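# Pull the purple sweatshirt onto the left arm's table half

## Task

Take the purple sweatshirt out of the laundry pile and set it on the table half on the left arm's side (the +y side), apart from every other garment. All other garments must remain on the half where the pile sits. No item may end up on the floor, draped over a table edge, or resting on either arm's base. Dropping or tossing laundry is allowed. When finished, the hand must have released the sweatshirt and pulled away from it.

## Robot and tools

Robot: two arms, left_arm and right_arm, each ending in a five-finger hand (left_arm has a left hand, right_arm a right hand). Base poses in the scene frame: left_arm at (+0.049, +0.292, +0.039) m, right_arm at (-0.037, -0.232, +0.018) m, both nearly unrotated. A post stands behind the arms.

Scene frame: origin at table-top height midway between the nominal bases; +x points out over the table, +y toward the left_arm side, +z up. Camera image sides do not match arm names. All reported hand positions (metres), quaternions (wxyz) and offset axes use this frame.

Hand point: a point fixed to the palm, about 0.05 m in front of it and 0.15 m out from the wrist flange. Its +z runs along straight fingers, +y comes out of the palm, +x runs across the palm away from the thumb on the right hand and toward the thumb on the left hand. Straight fingertips reach 0.06-0.07 m past the point along +z, sitting 0.06 m behind it along -y. A wrist bracket on the little-finger side can strike objects. Reported poses may be off by a few cm, and gravity and friction often leave the hand 1-3 cm (up to 5 cm) short, mostly low, without any contact.

Row layout (both execute_actions and move): one flat list of 28 numbers, each in [-1, 1], covering both arms even if one is idle. Order: left_arm dx, dy, dz, rx, ry, rz; then left hand little, ring, middle, index, thumb_bend, thumb_turn, force_limit, speed; then the same 14 for right_arm. dx-rz are offsets, not poses: they are measured from that arm's Hand target at the start of the action or move, along scene axes, with rotation about the Hand target position. 1.0 = 0.6 m for dx, dy, dz and 180 degrees for the rotation vector rx, ry, rz. Six zeros asks nothing new of an arm. Orientation commands are clipped to within 40 degrees of the measured orientation each step.

Hand numbers: finger and thumb_bend targets run from +1 open/straight to -1 curled; thumb_turn +1 is beside the palm, -1 across in front of it. force_limit maps -1..+1 to roughly 0..10 N at the fingertip (0..15 N for the two thumb motors). speed rises from near zero at -1 to full at +0.48 and stays full above that. A motor only starts when its target changes by at least 0.002. To keep a hand unchanged, resend the last eight numbers that were actually executed for it (or, before any, its hand_measured six plus hand_force_limit and hand_speed). Use speed -0.94 or lower for a gentle close. The thumb opposite the fingers encloses items about 0.035-0.065 m thick; thumb tip against index pad can pinch light cloth.

execute_actions(actions, cameras): actions is a list of actions; each action is a table of up to 15 rows, one per 1/30 s step, and a short table repeats its last row to step 15. Every row in an action is counted from the same start pose, not chained. Repeating an offset in a new action moves further. Images come back only when actions is empty or cameras names them (cam_high, cam_left_wrist, cam_right_wrist, or "all").

move(target, speed, blend, blocking, cameras): target is one 28-number row or a list of up to 15 rows; every row's offsets count from the Hand targets at the move's start. speed is path top speed in m/s (0.002-4.3, default 0.25), one value or one per target. blend (m) rounds corners; 0 stops at each. All paths end together and are capped at 10 s. Paths do not avoid obstacles or the other arm; faster moves stray and hit harder. blocking=false returns after about 0.5 s while the move continues. The result adds a move: line with the ending (done, off_target, moving, held, fault) and limits (paced = pose clipped, held = steps withheld).

wait(seconds, cameras): lets time pass (0-3600 s) without new commands; returns early if a running move ends. stop(cameras): brakes a running move. zoom_image(camera, region): enlarges [x0, y0, x1, y1] of the newest image of cam_high, cam_left_wrist or cam_right_wrist, at most 504x504. show_instructions(): shows the reference pages. finished_scene(scene): ends the scene irreversibly; scene is 1 or omitted.

Result lines: end_effector_position and end_effector_quat_wxyz per arm; Hand target (the last commanded pose after clipping, base of the next offsets); Joint positions, velocities (may read "within noise" or be omitted), torques (items 3 and 4 wrap at ±28 N m); hand_measured, hand_stopped_by (moving, target, force, stalled, fault), hand_load_n (positive when the finger is pushed open; near 0 means nothing gripped), hand_force_limit, hand_speed. Motor temperatures may appear; MOTOR HOT warns at 85 °C, and at 100 °C that arm goes limp for 30-60 s.

Cameras: cam_high 896x504, fixed, looking down over the table from about (0.38, -0.66, 1.13); cam_left_wrist and cam_right_wrist ride the hands.

Avoid: anything landing off the table or on a base; striking the table, post or the other arm hard (arm-to-arm contact can end the scene); pressing on after contact, since a blocked arm keeps pushing until commanded back past its hand point; long stretched-out holds that overheat motors; overloading fingers. Check with images before finishing that the sweatshirt lies wholly on the +y half, separate from the rest, and the hand is open and away.

Each tool is called in YAML: its name, and indented under it one key for each argument.

Reference images:

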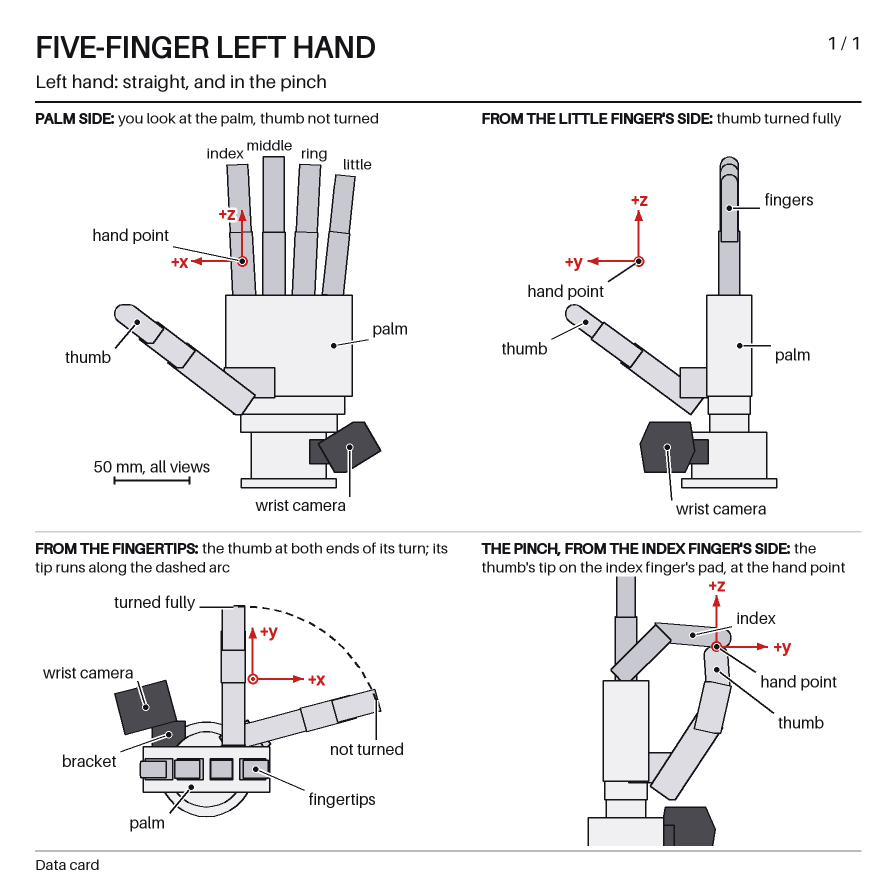

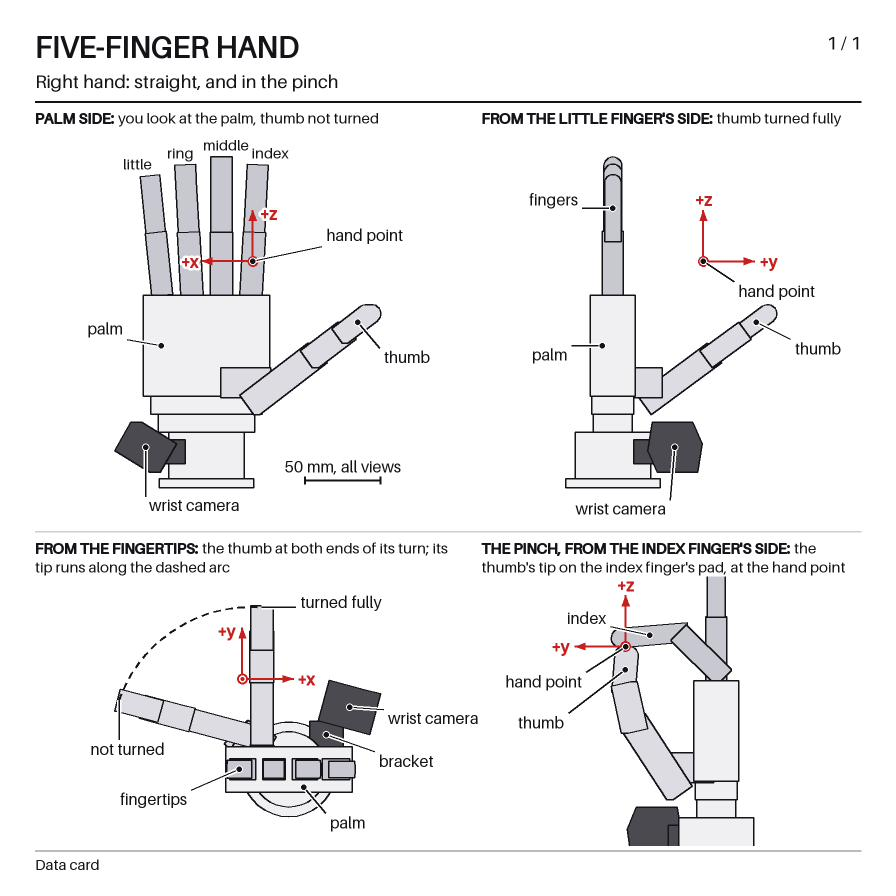

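## Session

execute_actions:
  actions: []

Scene clock: 0.00 s.
left_arm: end_effector_position=(+0.9034, +0.3059, +0.1083) hand_measured=(+1.000, +1.000, +1.000, +1.000, +1.000, +1.000) hand_load_n=(+0.0, +0.0, +0.0, +0.0, +0.0, +0.0) hand_stopped_by=(target, target, target, target, target, target) hand_force_limit=0.00 hand_speed=-0.80 end_effector_quat_wxyz=(+0.648, -0.199, +0.670, -0.303) | right_arm: end_effector_position=(+0.4777, -0.4427, +0.1971) hand_measured=(+1.000, +1.000, +1.000, +1.000, +1.000, +1.000) hand_load_n=(+0.0, +0.0, +0.0, +0.0, +0.0, +0.0) hand_stopped_by=(target, target, target, target, target, target) hand_force_limit=0.00 hand_speed=-0.80 end_effector_quat_wxyz=(+0.395, +0.243, +0.810, -0.358)
Joint positions: left_arm=[0.02 2.225 1.465 0.784 0.179 0.84] | right_arm=[-0.256 1.333 0.746 -0.004 0.685 1.527]
Joint velocities: within noise
Joint torques (N m): no reading
Motor temperatures (°C): left_arm=[26 25 24 26 25 24] | right_arm=[22 23 25 21 23 26]
Heat: left arm: hottest waist 26 °C; right arm: hottest wrist roll 26 °C.
Hand target: left_arm +0.9089, +0.3061, +0.1156; +0.654, -0.196, +0.664, -0.305 | right_arm +0.4833, -0.4441, +0.2040; +0.401, +0.245, +0.807, -0.358

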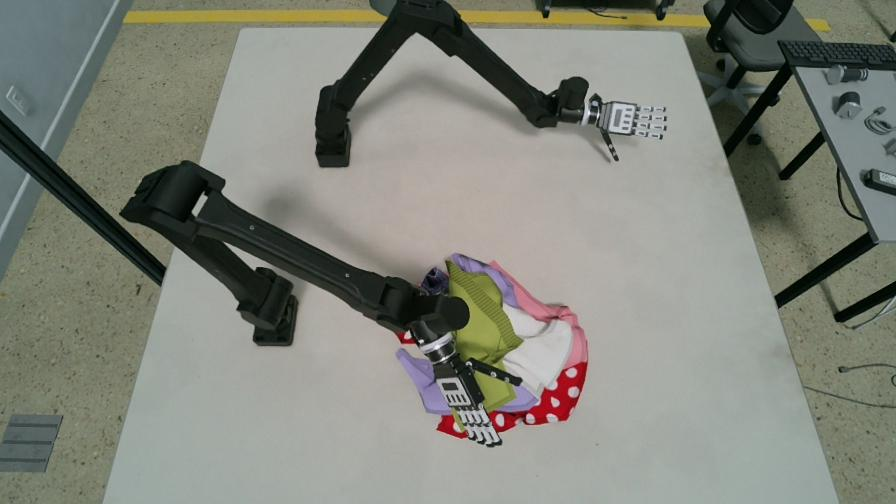

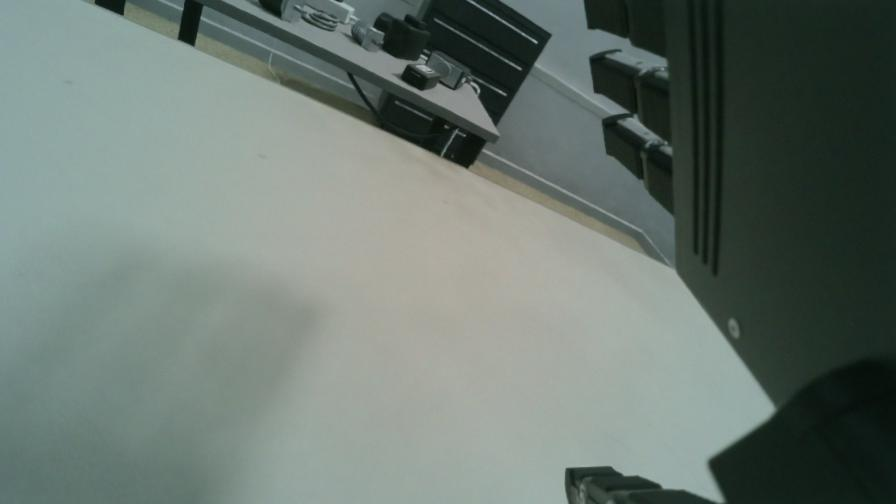

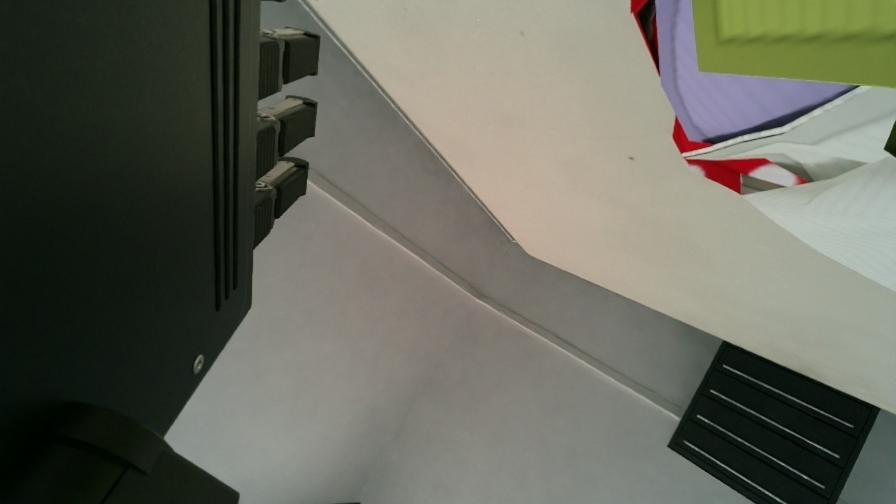

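zoom_image:
  camera: "cam_high"
  region: [370, 230, 620, 460]

Scaled by 2.016 from the camera's image (finer frame: 1280x720).

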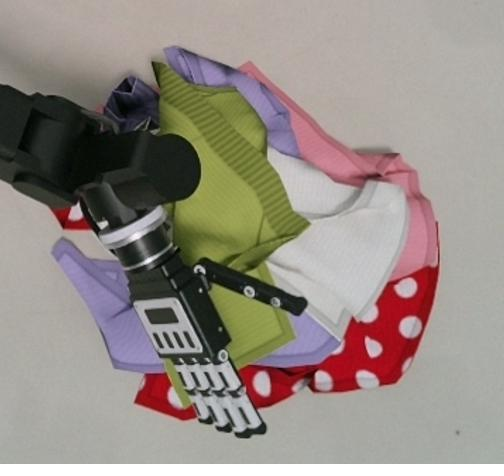

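move:
  target:
    - [0,0,0,0,0,0,1,1,1,1,1,1,0,-0.8, 0,0,0.2,0,0,0,1,1,1,1,1,1,0,-0.8]
    - [0,0,0,0,0,0,1,1,1,1,1,1,0,-0.8, -0.389,0,0.3,-0.2336,0.2565,0.5044,1,1,1,1,1,1,0,-0.8]
  blend: 0.03
  cameras: ["all"]

Scene clock: 7.17 s.
left_arm: end_effector_position=(+0.9034, +0.3059, +0.1083) hand_measured=(+1.000, +1.000, +1.000, +1.000, +1.000, +1.000) hand_load_n=(+0.0, +0.0, -0.5, +0.0, +0.0, +0.0) hand_stopped_by=(target, target, target, target, target, target) hand_force_limit=0.00 hand_speed=-0.80 end_effector_quat_wxyz=(+0.648, -0.199, +0.670, -0.303) | right_arm: end_effector_position=(+0.2492, -0.4367, +0.3715) hand_measured=(+1.000, +1.000, +1.000, +1.000, +1.000, +1.000) hand_load_n=(+0.0, +0.0, +0.0, +0.0, +0.0, -0.5) hand_stopped_by=(target, target, target, target, target, target) hand_force_limit=0.00 hand_speed=-0.80 end_effector_quat_wxyz=(-0.273, +0.653, -0.656, +0.262)
Joint positions: left_arm=[0.02 2.225 1.465 0.784 0.179 0.84] | right_arm=[-0.892 1.073 1.343 -1.297 -0.583 -0.715]
Joint torques (N m): left_arm=[-0.56 -17.9 8.39 2.33 -0.05 -0.07] | right_arm=[-2.61 -4.01 13.76 0.99 -0.63 -0.05]
Heat: left arm: hottest waist 26 °C; right arm: hottest elbow 26 °C.
Hand target: left_arm +0.9089, +0.3061, +0.1156; +0.654, -0.196, +0.664, -0.305 | right_arm +0.2499, -0.4442, +0.3840; -0.270, +0.653, -0.653, +0.271
Off the commanded pose: left_arm 0.009 m, 1 deg | right_arm 0.014 m, 1 deg.
move: off_target (right_arm)
cam_right_wrist: T_world_to_cam=[[-0.72206, -0.25016, -0.64501, 0.30702], [-0.47333, 0.8586, 0.19687, 0.42503], [0.50456, 0.44746, -0.73838, 0.4609]] pos_world=[0.19031, -0.49436, 0.45467]

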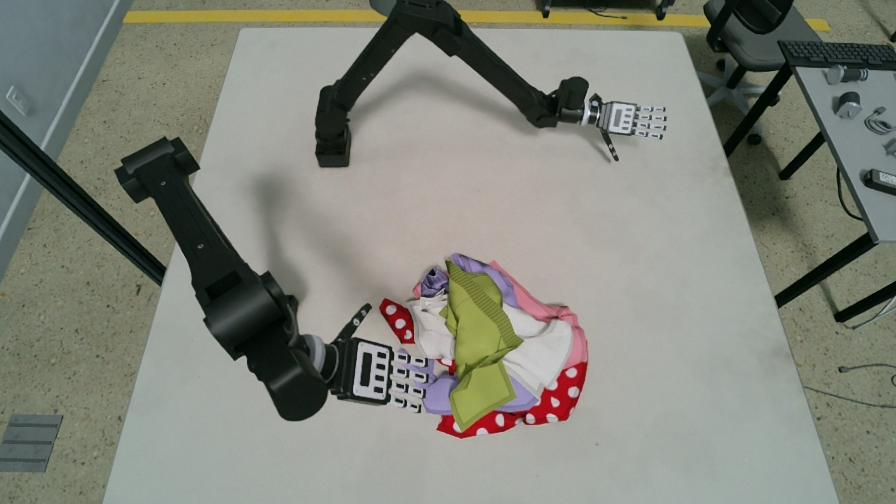

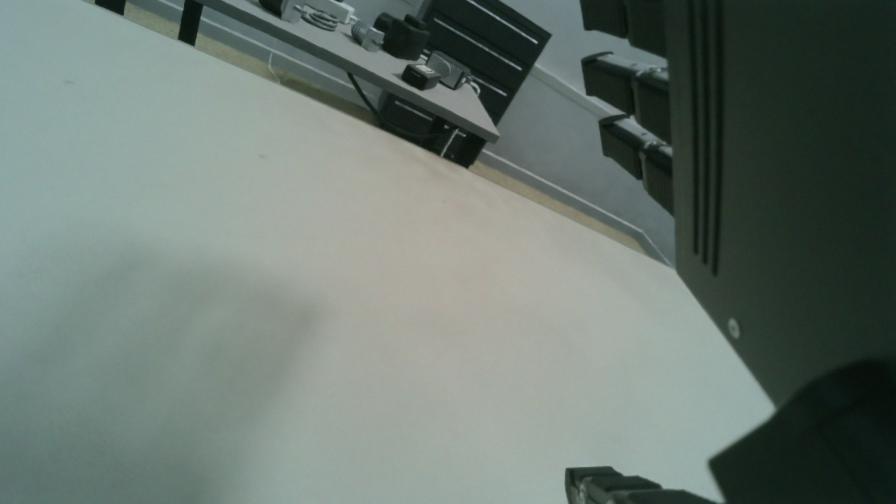

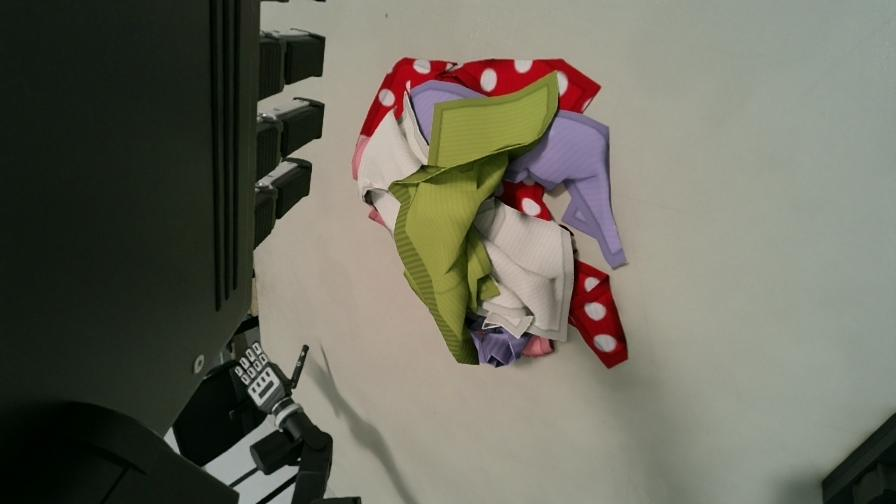

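zoom_image:
  camera: "cam_right_wrist"
  region: [330, 40, 650, 380]

zoom_image:
  camera: "cam_high"
  region: [370, 240, 620, 450]

Scaled by 1.482 from the camera's image (finer frame: 1280x720).

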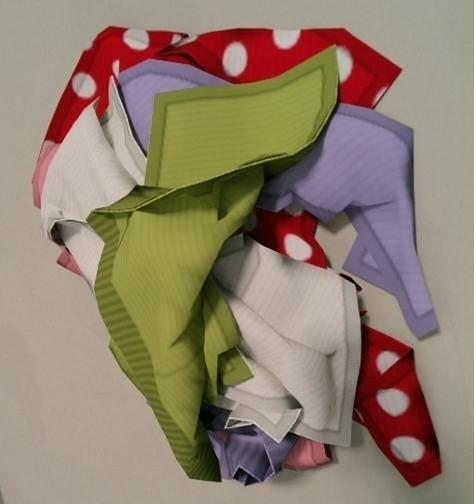

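Scaled by 2.016 from the camera's image (finer frame: 1280x720).

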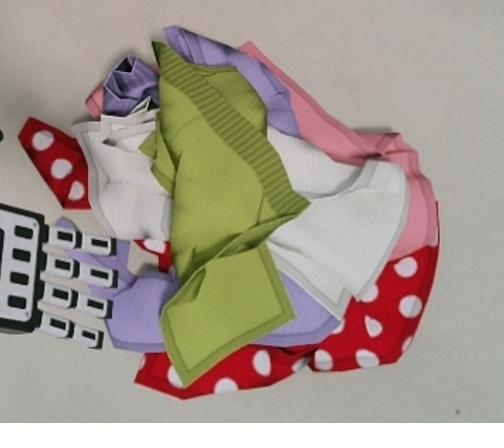

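move:
  target: [0,0,0,0,0,0,1,1,1,1,1,1,0,-0.8, 0.345,0.25,-0.307,0,0,0,0.6,0.6,0.6,0.6,0.8,-1,0,0]
  cameras: ["all"]

Scene clock: 9.83 s.
left_arm: end_effector_position=(+0.9034, +0.3059, +0.1083) hand_measured=(+1.000, +1.000, +1.000, +1.000, +1.000, +1.000) hand_load_n=(+0.0, +0.0, +0.0, +0.0, +0.0, +0.0) hand_stopped_by=(target, target, target, target, target, target) hand_force_limit=0.00 hand_speed=-0.80 end_effector_quat_wxyz=(+0.648, -0.199, +0.670, -0.303) | right_arm: end_effector_position=(+0.4515, -0.2937, +0.1971) hand_measured=(+0.600, +0.600, +0.600, +0.600, +0.800, -1.000) hand_load_n=(+0.0, +0.0, +0.0, +0.0, +0.0, +0.0) hand_stopped_by=(target, target, target, target, target, target) hand_force_limit=0.00 hand_speed=0.00 end_effector_quat_wxyz=(-0.265, +0.659, -0.652, +0.264)
Joint positions: left_arm=[0.02 2.225 1.465 0.784 0.179 0.84] | right_arm=[-0.232 1.307 1.046 -0.557 -0.162 -0.174]
Joint torques (N m): left_arm=[-0.79 -18.08 8.46 2.3 -0.04 -0.07] | right_arm=[-1.61 -8.41 10.69 2.44 -0.07 0.16]
Heat: left arm: hottest waist 26 °C; right arm: hottest elbow 26 °C.
Hand target: left_arm +0.9089, +0.3061, +0.1156; +0.654, -0.196, +0.664, -0.305 | right_arm +0.4569, -0.2941, +0.1998; -0.270, +0.653, -0.653, +0.271
Off the commanded pose: left_arm 0.009 m, 1 deg | right_arm 0.006 m, 1 deg.
move: done
cam_right_wrist: T_world_to_cam=[[-0.72517, -0.26851, -0.63406, 0.37015], [-0.47877, 0.85843, 0.18404, 0.43723], [0.49488, 0.43703, -0.75106, 0.16982]] pos_world=[0.39371, -0.35016, 0.28178]

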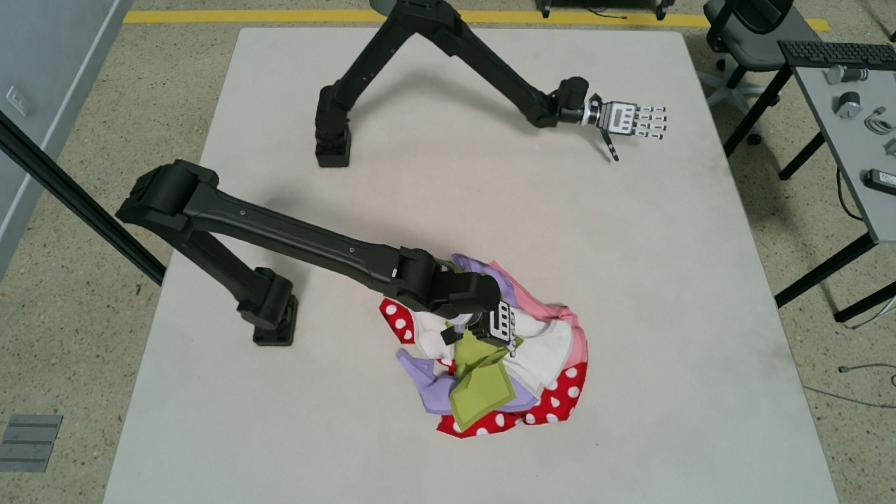

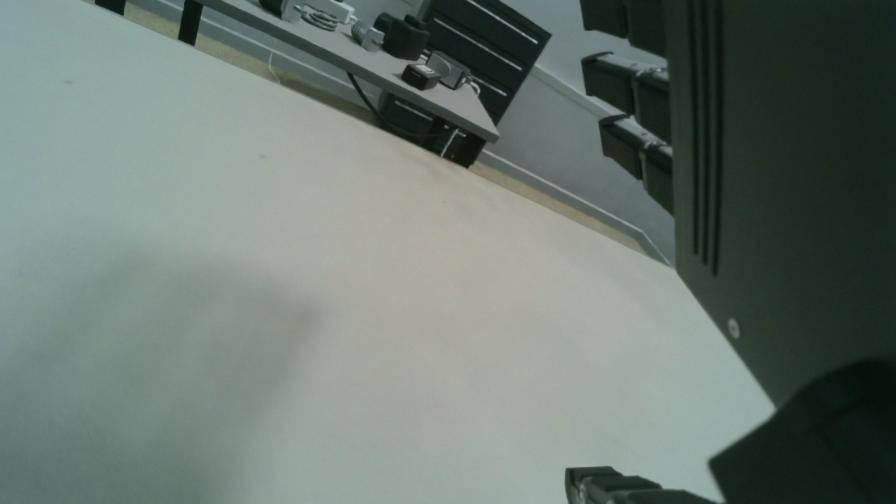

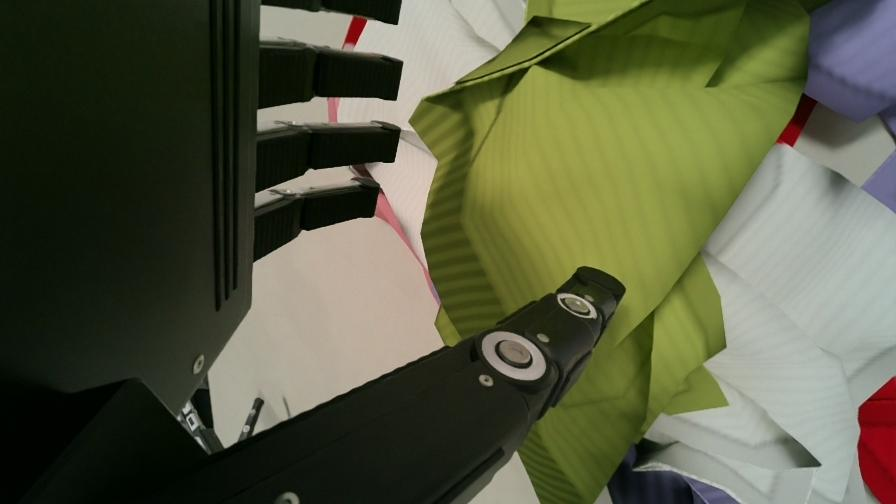

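move:
  target: [0,0,0,0,0,0,1,1,1,1,1,1,0,-0.8, -0.04,-0.02,-0.233,0,0,0,0.6,0.6,0.6,0.6,0.8,-1,0,0]
  cameras: ["cam_high","cam_right_wrist"]
  speed: 0.15

Scene clock: 11.70 s.
left_arm: end_effector_position=(+0.9034, +0.3059, +0.1083) hand_measured=(+1.000, +1.000, +1.000, +1.000, +1.000, +1.000) hand_load_n=(+0.0, +0.0, +0.0, +0.0, +0.0, +0.0) hand_stopped_by=(target, target, target, target, target, target) hand_force_limit=0.00 hand_speed=-0.80 end_effector_quat_wxyz=(+0.648, -0.199, +0.670, -0.303) | right_arm: end_effector_position=(+0.4454, -0.3036, +0.0916) hand_measured=(+0.600, +0.600, +0.600, +0.600, +0.800, -1.000) hand_load_n=(+0.0, +0.5, +0.0, +0.5, +0.0, +0.0) hand_stopped_by=(target, target, target, target, target, target) hand_force_limit=0.00 hand_speed=0.00 end_effector_quat_wxyz=(-0.290, +0.644, -0.645, +0.292)
Joint positions: left_arm=[0.02 2.225 1.465 0.784 0.179 0.84] | right_arm=[-0.267 1.392 0.786 -0.133 -0.192 -0.175]
Joint torques (N m): left_arm=[-0.44 -17.9 8.43 2.35 -0.05 -0.07] | right_arm=[-2.32 -5.25 7.17 1.89 -0.12 -0.09]
Heat: left arm: hottest waist 26 °C; right arm: hottest elbow 27 °C.
Hand target: left_arm +0.9089, +0.3061, +0.1156; +0.654, -0.196, +0.664, -0.305 | right_arm +0.4329, -0.3061, +0.0600; -0.270, +0.653, -0.653, +0.271
Off the commanded pose: left_arm 0.009 m, 1 deg | right_arm 0.034 m, 4 deg.
move: off_target (right_arm)
cam_right_wrist: T_world_to_cam=[[-0.67474, -0.25956, -0.69091, 0.28155], [-0.48172, 0.86411, 0.14582, 0.46879], [0.55917, 0.43121, -0.70809, 0.06365]] pos_world=[0.3802, -0.35945, 0.17124]

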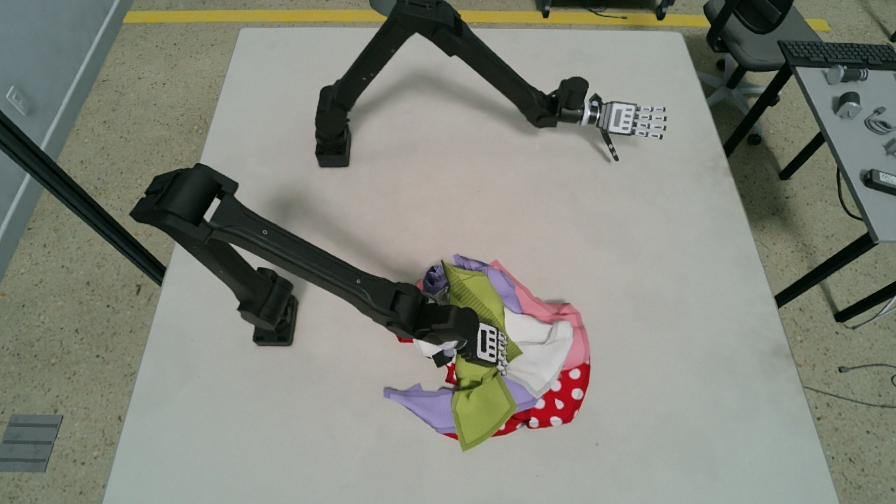

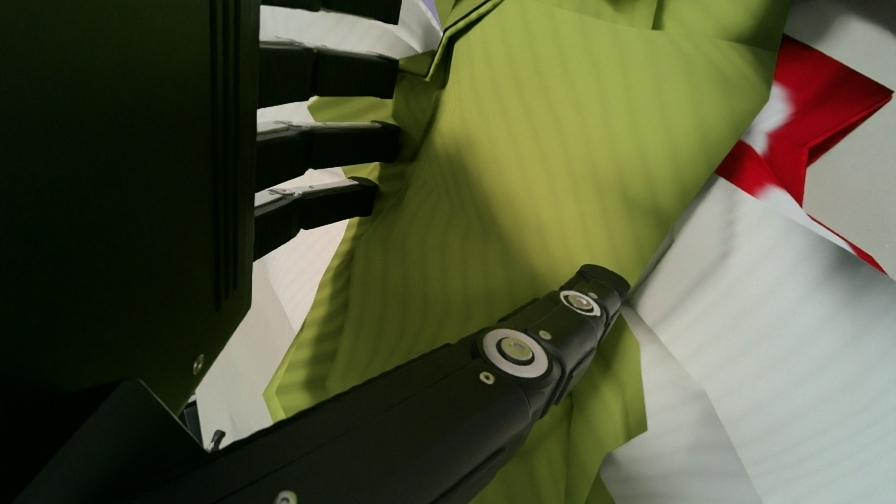

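move:
  target:
    - [0,0,0,0,0,0,1,1,1,1,1,1,0,-0.8, 0,0,0,0,0,0,0.1,0.1,0.1,0.1,0.1,-1,0.0,-0.3]
    - [0,0,0,0,0,0,1,1,1,1,1,1,0,-0.8, 0,0,0,0,0,0,-1,-1,-1,-0.7,-0.1,-1,0.2,-0.3]
  cameras: ["cam_high","cam_right_wrist"]
  speed: 0.15

Scene clock: 13.90 s.
left_arm: end_effector_position=(+0.9034, +0.3059, +0.1083) hand_measured=(+1.000, +1.000, +1.000, +1.000, +1.000, +1.000) hand_load_n=(+0.0, +0.0, +0.0, +0.0, +0.0, +0.0) hand_stopped_by=(target, target, target, target, target, target) hand_force_limit=0.00 hand_speed=-0.80 end_effector_quat_wxyz=(+0.648, -0.199, +0.670, -0.303) | right_arm: end_effector_position=(+0.4437, -0.3036, +0.0822) hand_measured=(-1.000, -0.278, -0.208, -0.210, -0.056, -1.000) hand_load_n=(+0.0, +5.5, +13.0, +11.0, +8.5, +1.5) hand_stopped_by=(target, force, force, force, force, target) hand_force_limit=0.20 hand_speed=-0.30 end_effector_quat_wxyz=(-0.286, +0.646, -0.647, +0.286)
Joint positions: left_arm=[0.02 2.225 1.465 0.784 0.179 0.84] | right_arm=[-0.267 1.41 0.781 -0.126 -0.192 -0.178]
Joint torques (N m): left_arm=[-0.62 -18.14 8.42 2.33 -0.05 -0.07] | right_arm=[-2.32 -6.53 7.51 1.61 -0.12 -0.06]
Heat: left arm: hottest waist 26 °C; right arm: hottest elbow 27 °C.
Hand target: left_arm +0.9089, +0.3061, +0.1156; +0.654, -0.196, +0.664, -0.305 | right_arm +0.4329, -0.3060, +0.0601; -0.271, +0.653, -0.653, +0.271
Off the commanded pose: left_arm 0.009 m, 1 deg | right_arm 0.025 m, 3 deg.
move: done; target 2's new numbers were sent with right_arm's hand 0.031 m and 3 deg from that target
cam_right_wrist: T_world_to_cam=[[-0.68443, -0.25913, -0.68148, 0.27766], [-0.48072, 0.86314, 0.1546, 0.46785], [0.54814, 0.43341, -0.71532, 0.06411]] pos_world=[0.3798, -0.35965, 0.16274]

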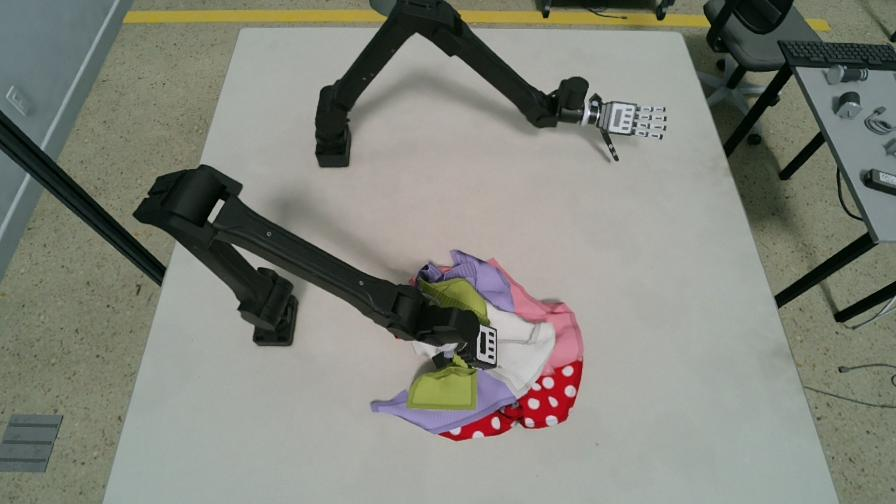

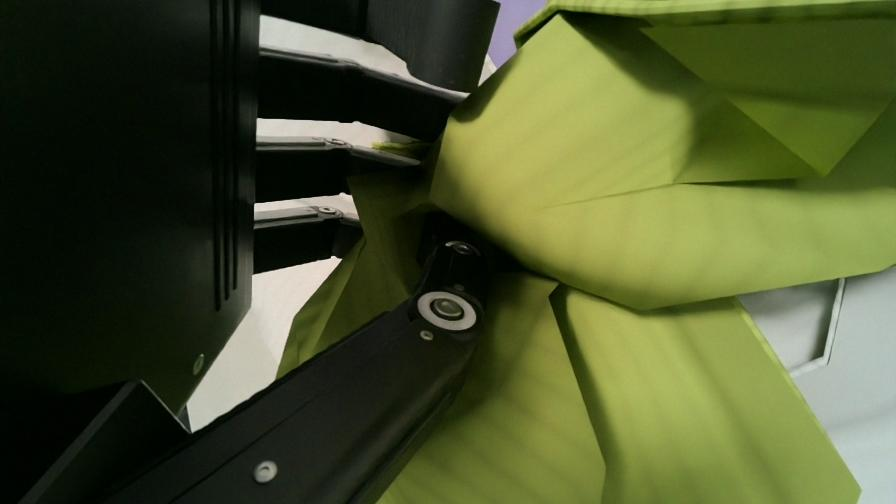

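move:
  target:
    - [0,0,0,0,0,0,1,1,1,1,1,1,0,-0.8, 0,0,0.4,0,0,0,-1,-1,-1,-0.7,-0.1,-1,0.2,-0.3]
  cameras: ["cam_high","cam_right_wrist"]
  speed: 0.15

Scene clock: 16.20 s.
left_arm: end_effector_position=(+0.9034, +0.3059, +0.1083) hand_measured=(+1.000, +1.000, +1.000, +1.000, +1.000, +1.000) hand_load_n=(+0.0, +0.0, -0.5, +0.0, +0.0, +0.0) hand_stopped_by=(target, target, target, target, target, target) hand_force_limit=0.00 hand_speed=-0.80 end_effector_quat_wxyz=(+0.648, -0.199, +0.670, -0.303) | right_arm: end_effector_position=(+0.4282, -0.3000, +0.2843) hand_measured=(-1.000, -0.278, -0.208, -0.210, -0.056, -1.000) hand_load_n=(+0.0, +5.5, +13.0, +11.0, +8.5, +1.5) hand_stopped_by=(target, force, force, force, force, target) hand_force_limit=0.20 hand_speed=-0.30 end_effector_quat_wxyz=(-0.269, +0.654, -0.657, +0.260)
Joint positions: left_arm=[0.02 2.225 1.465 0.784 0.179 0.84] | right_arm=[-0.267 1.22 1.201 -0.805 -0.191 -0.183]
Joint torques (N m): left_arm=[-0.62 -17.79 8.39 2.35 -0.04 -0.06] | right_arm=[-2.37 -7.36 14.05 1.18 -0.14 -0.02]
Heat: left arm: hottest waist 26 °C; right arm: hottest elbow 27 °C.
Hand target: left_arm +0.9089, +0.3061, +0.1156; +0.654, -0.196, +0.664, -0.305 | right_arm +0.4330, -0.3060, +0.3001; -0.270, +0.653, -0.653, +0.271
Off the commanded pose: left_arm 0.009 m, 1 deg | right_arm 0.018 m, 1 deg.
move: off_target (right_arm)
cam_right_wrist: T_world_to_cam=[[-0.72805, -0.25239, -0.63737, 0.41386], [-0.4714, 0.85937, 0.19816, 0.40857], [0.49772, 0.44473, -0.74464, 0.24893]] pos_world=[0.37001, -0.35736, 0.36818]

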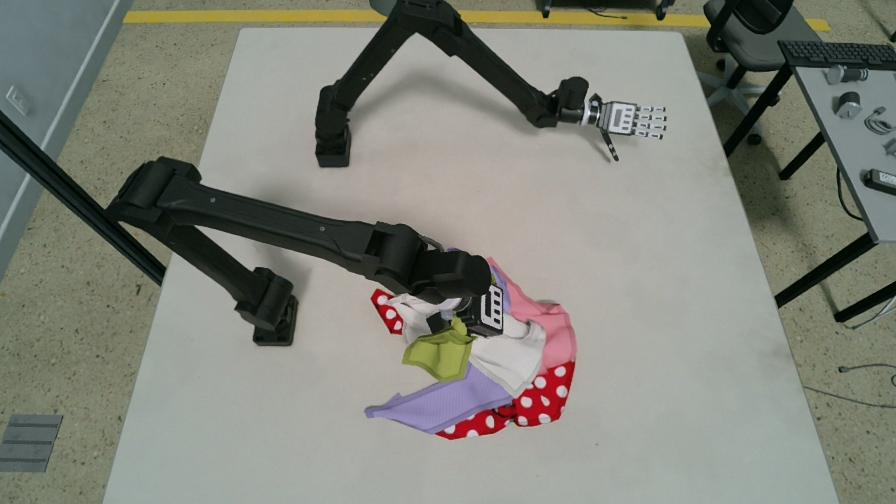

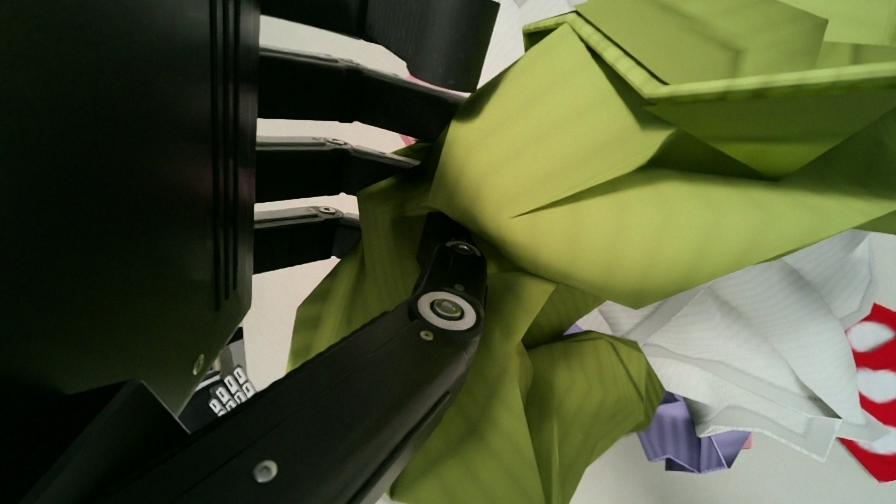

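move:
  target:
    - [0,0,0,0,0,0,1,1,1,1,1,1,0,-0.8, 0,0,0.25,0,0,0,-1,-1,-1,-0.7,-0.1,-1,0.2,-0.3]
    - [0,0,0,0,0,0,1,1,1,1,1,1,0,-0.8, 0.6,0,0.22,0,0,0,-1,-1,-1,-0.7,-0.1,-1,0.2,-0.3]
    - [0,0,0,0,0,0,1,1,1,1,1,1,0,-0.8, 0.65,0,-0.15,0,0,0,-1,-1,-1,-0.7,-0.1,-1,0.2,-0.3]
  cameras: ["cam_high","cam_right_wrist"]
  speed: 0.25
  blend: 0.04

Scene clock: 20.57 s.
left_arm: end_effector_position=(+0.9034, +0.3059, +0.1083) hand_measured=(+1.000, +1.000, +1.000, +1.000, +1.000, +1.000) hand_load_n=(+0.0, +0.0, +0.0, +0.0, +0.0, +0.0) hand_stopped_by=(target, target, target, target, target, target) hand_force_limit=0.00 hand_speed=-0.80 end_effector_quat_wxyz=(+0.648, -0.199, +0.670, -0.303) | right_arm: end_effector_position=(+0.8172, -0.3143, +0.2104) hand_measured=(-1.000, -0.278, -0.208, -0.210, -0.056, -1.000) hand_load_n=(+0.0, +5.5, +13.0, +11.0, +9.0, +1.5) hand_stopped_by=(target, force, force, force, force, target) hand_force_limit=0.20 hand_speed=-0.30 end_effector_quat_wxyz=(-0.265, +0.649, -0.662, +0.266)
Joint positions: left_arm=[0.02 2.225 1.465 0.784 0.179 0.84] | right_arm=[-0.15 2.409 2.658 -1.055 -0.093 -0.089]
Joint torques (N m): left_arm=[-0.5 -18.08 8.39 2.28 -0.04 -0.05] | right_arm=[-0.38 -22.36 10.96 2.37 -0.21 0.01]
Heat: left arm: hottest shoulder 27 °C; right arm: hottest elbow 27 °C.
Hand target: left_arm +0.9089, +0.3061, +0.1156; +0.654, -0.196, +0.664, -0.305 | right_arm +0.8229, -0.3060, +0.2099; -0.270, +0.654, -0.653, +0.271
Off the commanded pose: left_arm 0.009 m, 1 deg | right_arm 0.010 m, 1 deg.
elbow stopped short (right arm): the move would have taken joint 3 (elbow) straighter than the controller allows.
move: done
cam_right_wrist: T_world_to_cam=[[-0.73043, -0.24379, -0.63799, 0.65114], [-0.45613, 0.86939, 0.19001, 0.61129], [0.50834, 0.42979, -0.74623, -0.00643]] pos_world=[0.75771, -0.36995, 0.29448]

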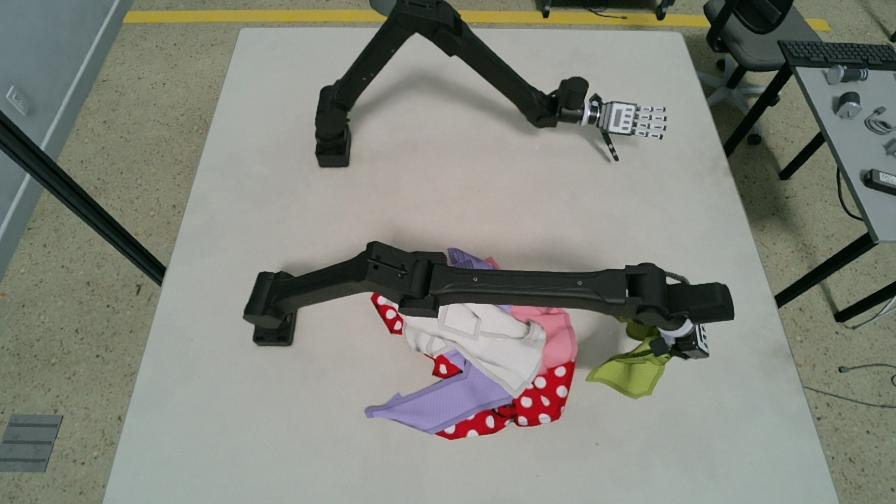

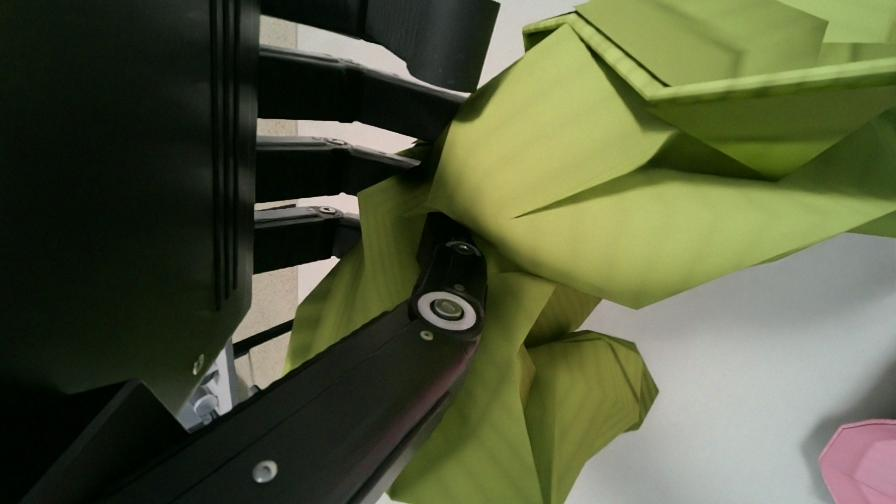

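move:
  target:
    - [0,0,0,0,0,0,1,1,1,1,1,1,0,-0.8, 0,0,-0.23,0,0,0,-1,-1,-1,-0.7,-0.1,-1,0.2,-0.3]
    - [0,0,0,0,0,0,1,1,1,1,1,1,0,-0.8, 0,0,-0.23,0,0,0,0.8,0.8,0.8,0.8,1,-1,0.2,-0.1]
    - [0,0,0,0,0,0,1,1,1,1,1,1,0,-0.8, -0.05,0,0.2,0,0,0,0.8,0.8,0.8,0.8,1,-1,0.2,-0.1]
  cameras: ["cam_high","cam_right_wrist"]
  speed: 0.2

Scene clock: 25.27 s.
left_arm: end_effector_position=(+0.9034, +0.3059, +0.1083) hand_measured=(+1.000, +1.000, +1.000, +1.000, +1.000, +1.000) hand_load_n=(+0.0, +0.0, +0.0, +0.0, +0.0, +0.0) hand_stopped_by=(target, target, target, target, target, target) hand_force_limit=0.00 hand_speed=-0.80 end_effector_quat_wxyz=(+0.648, -0.199, +0.670, -0.303) | right_arm: end_effector_position=(+0.7898, -0.3100, +0.3345) hand_measured=(+0.800, +0.800, +0.800, +0.800, +1.000, -1.000) hand_load_n=(+0.0, +0.0, +0.0, +0.0, +0.0, +0.0) hand_stopped_by=(target, target, target, target, target, target) hand_force_limit=0.20 hand_speed=-0.10 end_effector_quat_wxyz=(-0.290, +0.638, -0.647, +0.298)
Joint positions: left_arm=[0.02 2.225 1.465 0.784 0.179 0.84] | right_arm=[-0.15 2.372 2.901 -1.245 -0.095 -0.089]
Joint torques (N m): left_arm=[-0.62 -18.08 8.46 2.32 -0.04 -0.07] | right_arm=[-1.49 -19.78 12.3 1.44 -0.17 0.07]
Heat: left arm: hottest shoulder 27 °C; right arm: hottest elbow 28 °C.
Hand target: left_arm +0.9089, +0.3061, +0.1156; +0.654, -0.196, +0.664, -0.305 | right_arm +0.7929, -0.3060, +0.3301; -0.271, +0.653, -0.653, +0.271
Off the commanded pose: left_arm 0.009 m, 1 deg | right_arm 0.007 m, 4 deg.
elbow stopped short (right arm): the move would have taken joint 3 (elbow) straighter than the controller allows.
move: off_target (right_arm); target 2's new numbers were sent with right_arm's hand 0.013 m and 1 deg from that target
cam_right_wrist: T_world_to_cam=[[-0.67056, -0.25266, -0.6975, 0.68124], [-0.47178, 0.87083, 0.13811, 0.60165], [0.57251, 0.42168, -0.70315, 0.03066]] pos_world=[0.7231, -0.36474, 0.41363]

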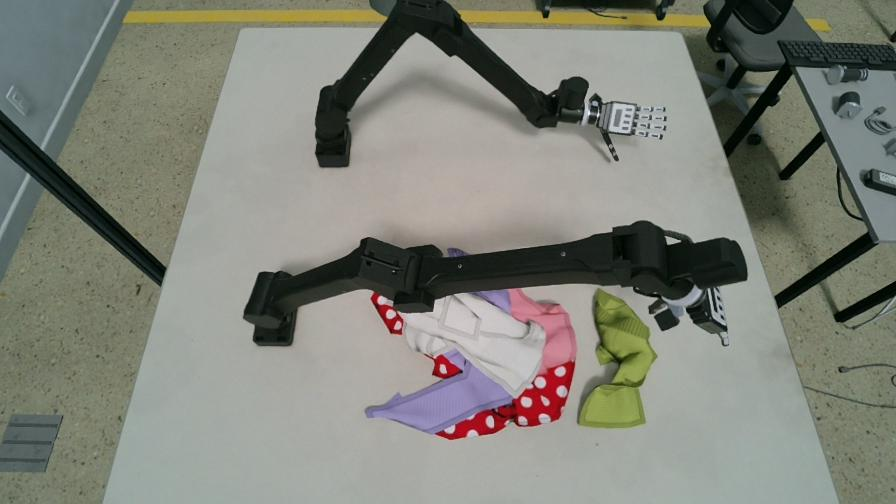

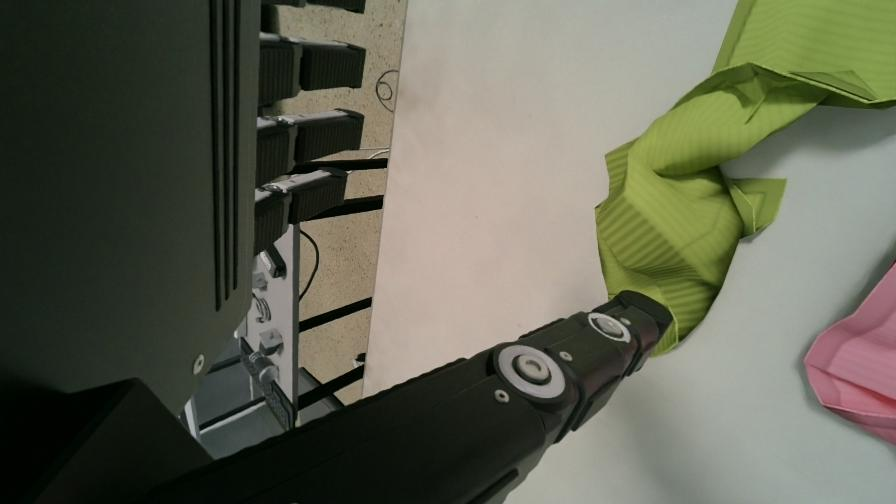

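move:
  target:
    - [0,0,0,0,0,0,1,1,1,1,1,1,0,-0.8, -0.9,-0.15,0.1,0,0,0,0.6,0.6,0.6,0.6,1,-1,0.2,-0.1]
  cameras: ["cam_high","cam_right_wrist"]
  speed: 0.35

zoom_image:
  camera: "cam_high"
  region: [360, 240, 680, 450]

Scene clock: 28.03 s.
left_arm: end_effector_position=(+0.9034, +0.3059, +0.1083) hand_measured=(+1.000, +1.000, +1.000, +1.000, +1.000, +1.000) hand_load_n=(+0.0, +0.0, +0.0, +0.0, +0.0, -0.5) hand_stopped_by=(target, target, target, target, target, target) hand_force_limit=0.00 hand_speed=-0.80 end_effector_quat_wxyz=(+0.648, -0.199, +0.670, -0.303) | right_arm: end_effector_position=(+0.2549, -0.3951, +0.3942) hand_measured=(+0.600, +0.600, +0.600, +0.600, +1.000, -1.000) hand_load_n=(+0.0, +0.0, +0.0, +0.0, +0.0, +0.0) hand_stopped_by=(target, target, target, target, target, target) hand_force_limit=0.20 hand_speed=-0.10 end_effector_quat_wxyz=(-0.272, +0.651, -0.651, +0.279)
Joint positions: left_arm=[0.02 2.225 1.465 0.784 0.179 0.84] | right_arm=[-0.781 0.987 1.337 -1.28 -0.519 -0.6]
Joint torques (N m): left_arm=[-0.67 -18.14 8.43 2.3 -0.04 -0.05] | right_arm=[-1.79 -3.19 10.04 1.1 -0.53 -0.04]
Heat: left arm: hottest shoulder 27 °C; right arm: hottest elbow 28 °C.
Hand target: left_arm +0.9089, +0.3061, +0.1156; +0.654, -0.196, +0.664, -0.305 | right_arm +0.2529, -0.3959, +0.3901; -0.270, +0.653, -0.653, +0.271
Off the commanded pose: left_arm 0.009 m, 1 deg | right_arm 0.005 m, 1 deg.
move: done
cam_right_wrist: T_world_to_cam=[[-0.70743, -0.26275, -0.65613, 0.3318], [-0.47267, 0.86607, 0.1628, 0.4037], [0.52548, 0.4253, -0.73688, 0.44156]] pos_world=[0.19351, -0.45025, 0.47736]

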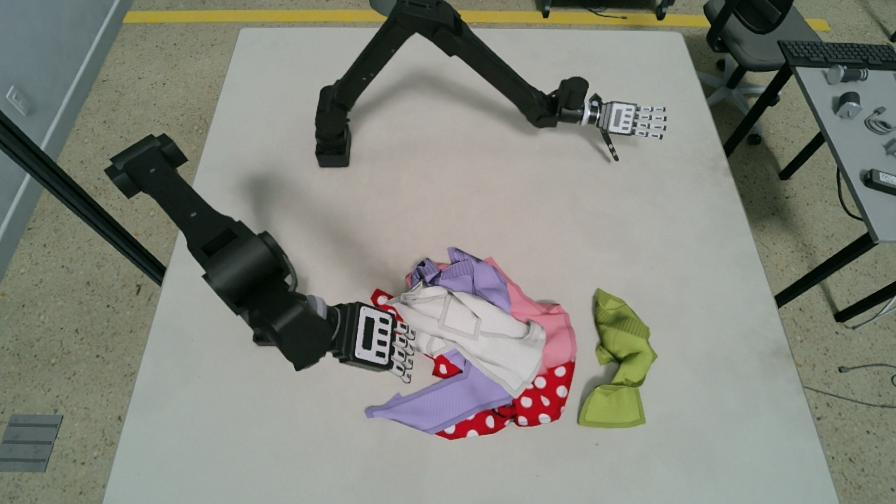

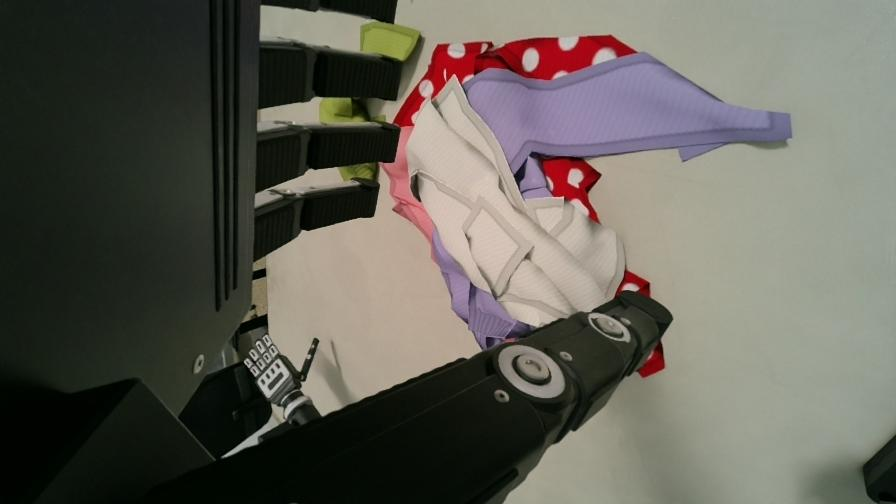

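Scaled by 1.575 from the camera's image (finer frame: 1280x720).

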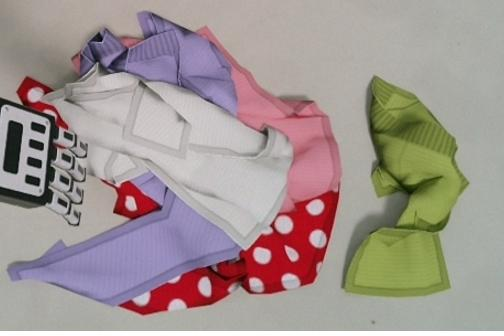

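move:
  target:
    - [0,0,0,0,0,0,1,1,1,1,1,1,0,-0.8, 0.278,0.21,-0.3,0,0,0,0.6,0.6,0.6,0.6,0.8,-1,0.2,-0.1]
    - [0,0,0,0,0,0,1,1,1,1,1,1,0,-0.8, 0.278,0.21,-0.535,0,0,0,0.6,0.6,0.6,0.6,0.8,-1,0.2,-0.1]
  cameras: ["cam_high","cam_right_wrist"]
  speed: [0.3,0.12]
  blend: 0.02

Scene clock: 31.03 s.
left_arm: end_effector_position=(+0.9034, +0.3059, +0.1083) hand_measured=(+1.000, +1.000, +1.000, +1.000, +1.000, +1.000) hand_load_n=(+0.0, +0.0, +0.0, +0.0, +0.0, +0.0) hand_stopped_by=(target, target, target, target, target, target) hand_force_limit=0.00 hand_speed=-0.80 end_effector_quat_wxyz=(+0.648, -0.199, +0.670, -0.303) | right_arm: end_effector_position=(+0.4267, -0.2724, +0.0919) hand_measured=(+0.600, +0.600, +0.600, +0.600, +0.800, -1.000) hand_load_n=(+0.0, +0.0, +0.0, +0.0, +0.0, +0.0) hand_stopped_by=(target, target, target, target, target, target) hand_force_limit=0.20 hand_speed=-0.10 end_effector_quat_wxyz=(-0.282, +0.650, -0.644, +0.288)
Joint positions: left_arm=[0.02 2.225 1.465 0.784 0.179 0.84] | right_arm=[-0.193 1.33 0.736 -0.156 -0.133 -0.139]
Joint torques (N m): left_arm=[-0.73 -18.08 8.43 2.35 -0.05 -0.06] | right_arm=[-1.26 -5.13 7.75 2.18 -0.03 0.13]
Heat: left arm: hottest shoulder 27 °C; right arm: hottest elbow 28 °C.
Hand target: left_arm +0.9089, +0.3061, +0.1156; +0.654, -0.196, +0.664, -0.305 | right_arm +0.4196, -0.2700, +0.0691; -0.270, +0.653, -0.653, +0.271
Off the commanded pose: left_arm 0.009 m, 1 deg | right_arm 0.024 m, 3 deg.
move: off_target (right_arm)
cam_right_wrist: T_world_to_cam=[[-0.68598, -0.27083, -0.67534, 0.27763], [-0.48481, 0.86224, 0.14666, 0.43349], [0.54258, 0.42801, -0.72278, 0.06839]] pos_world=[0.3635, -0.32785, 0.17335]

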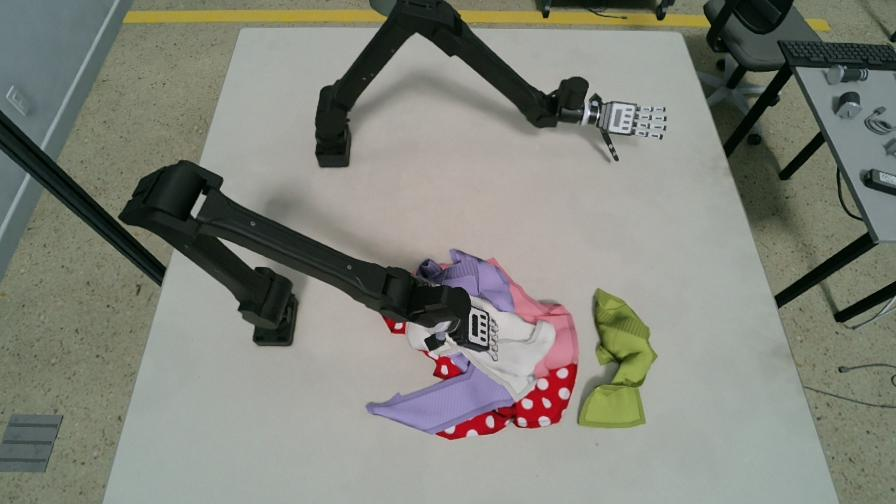

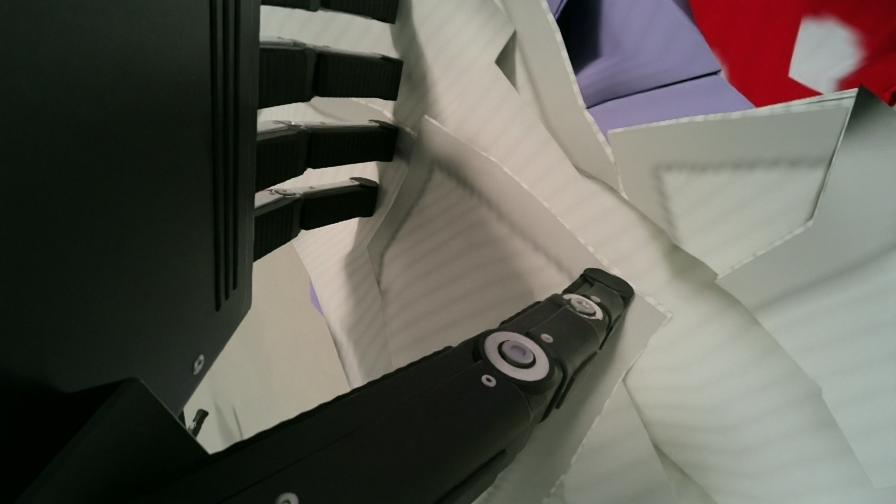

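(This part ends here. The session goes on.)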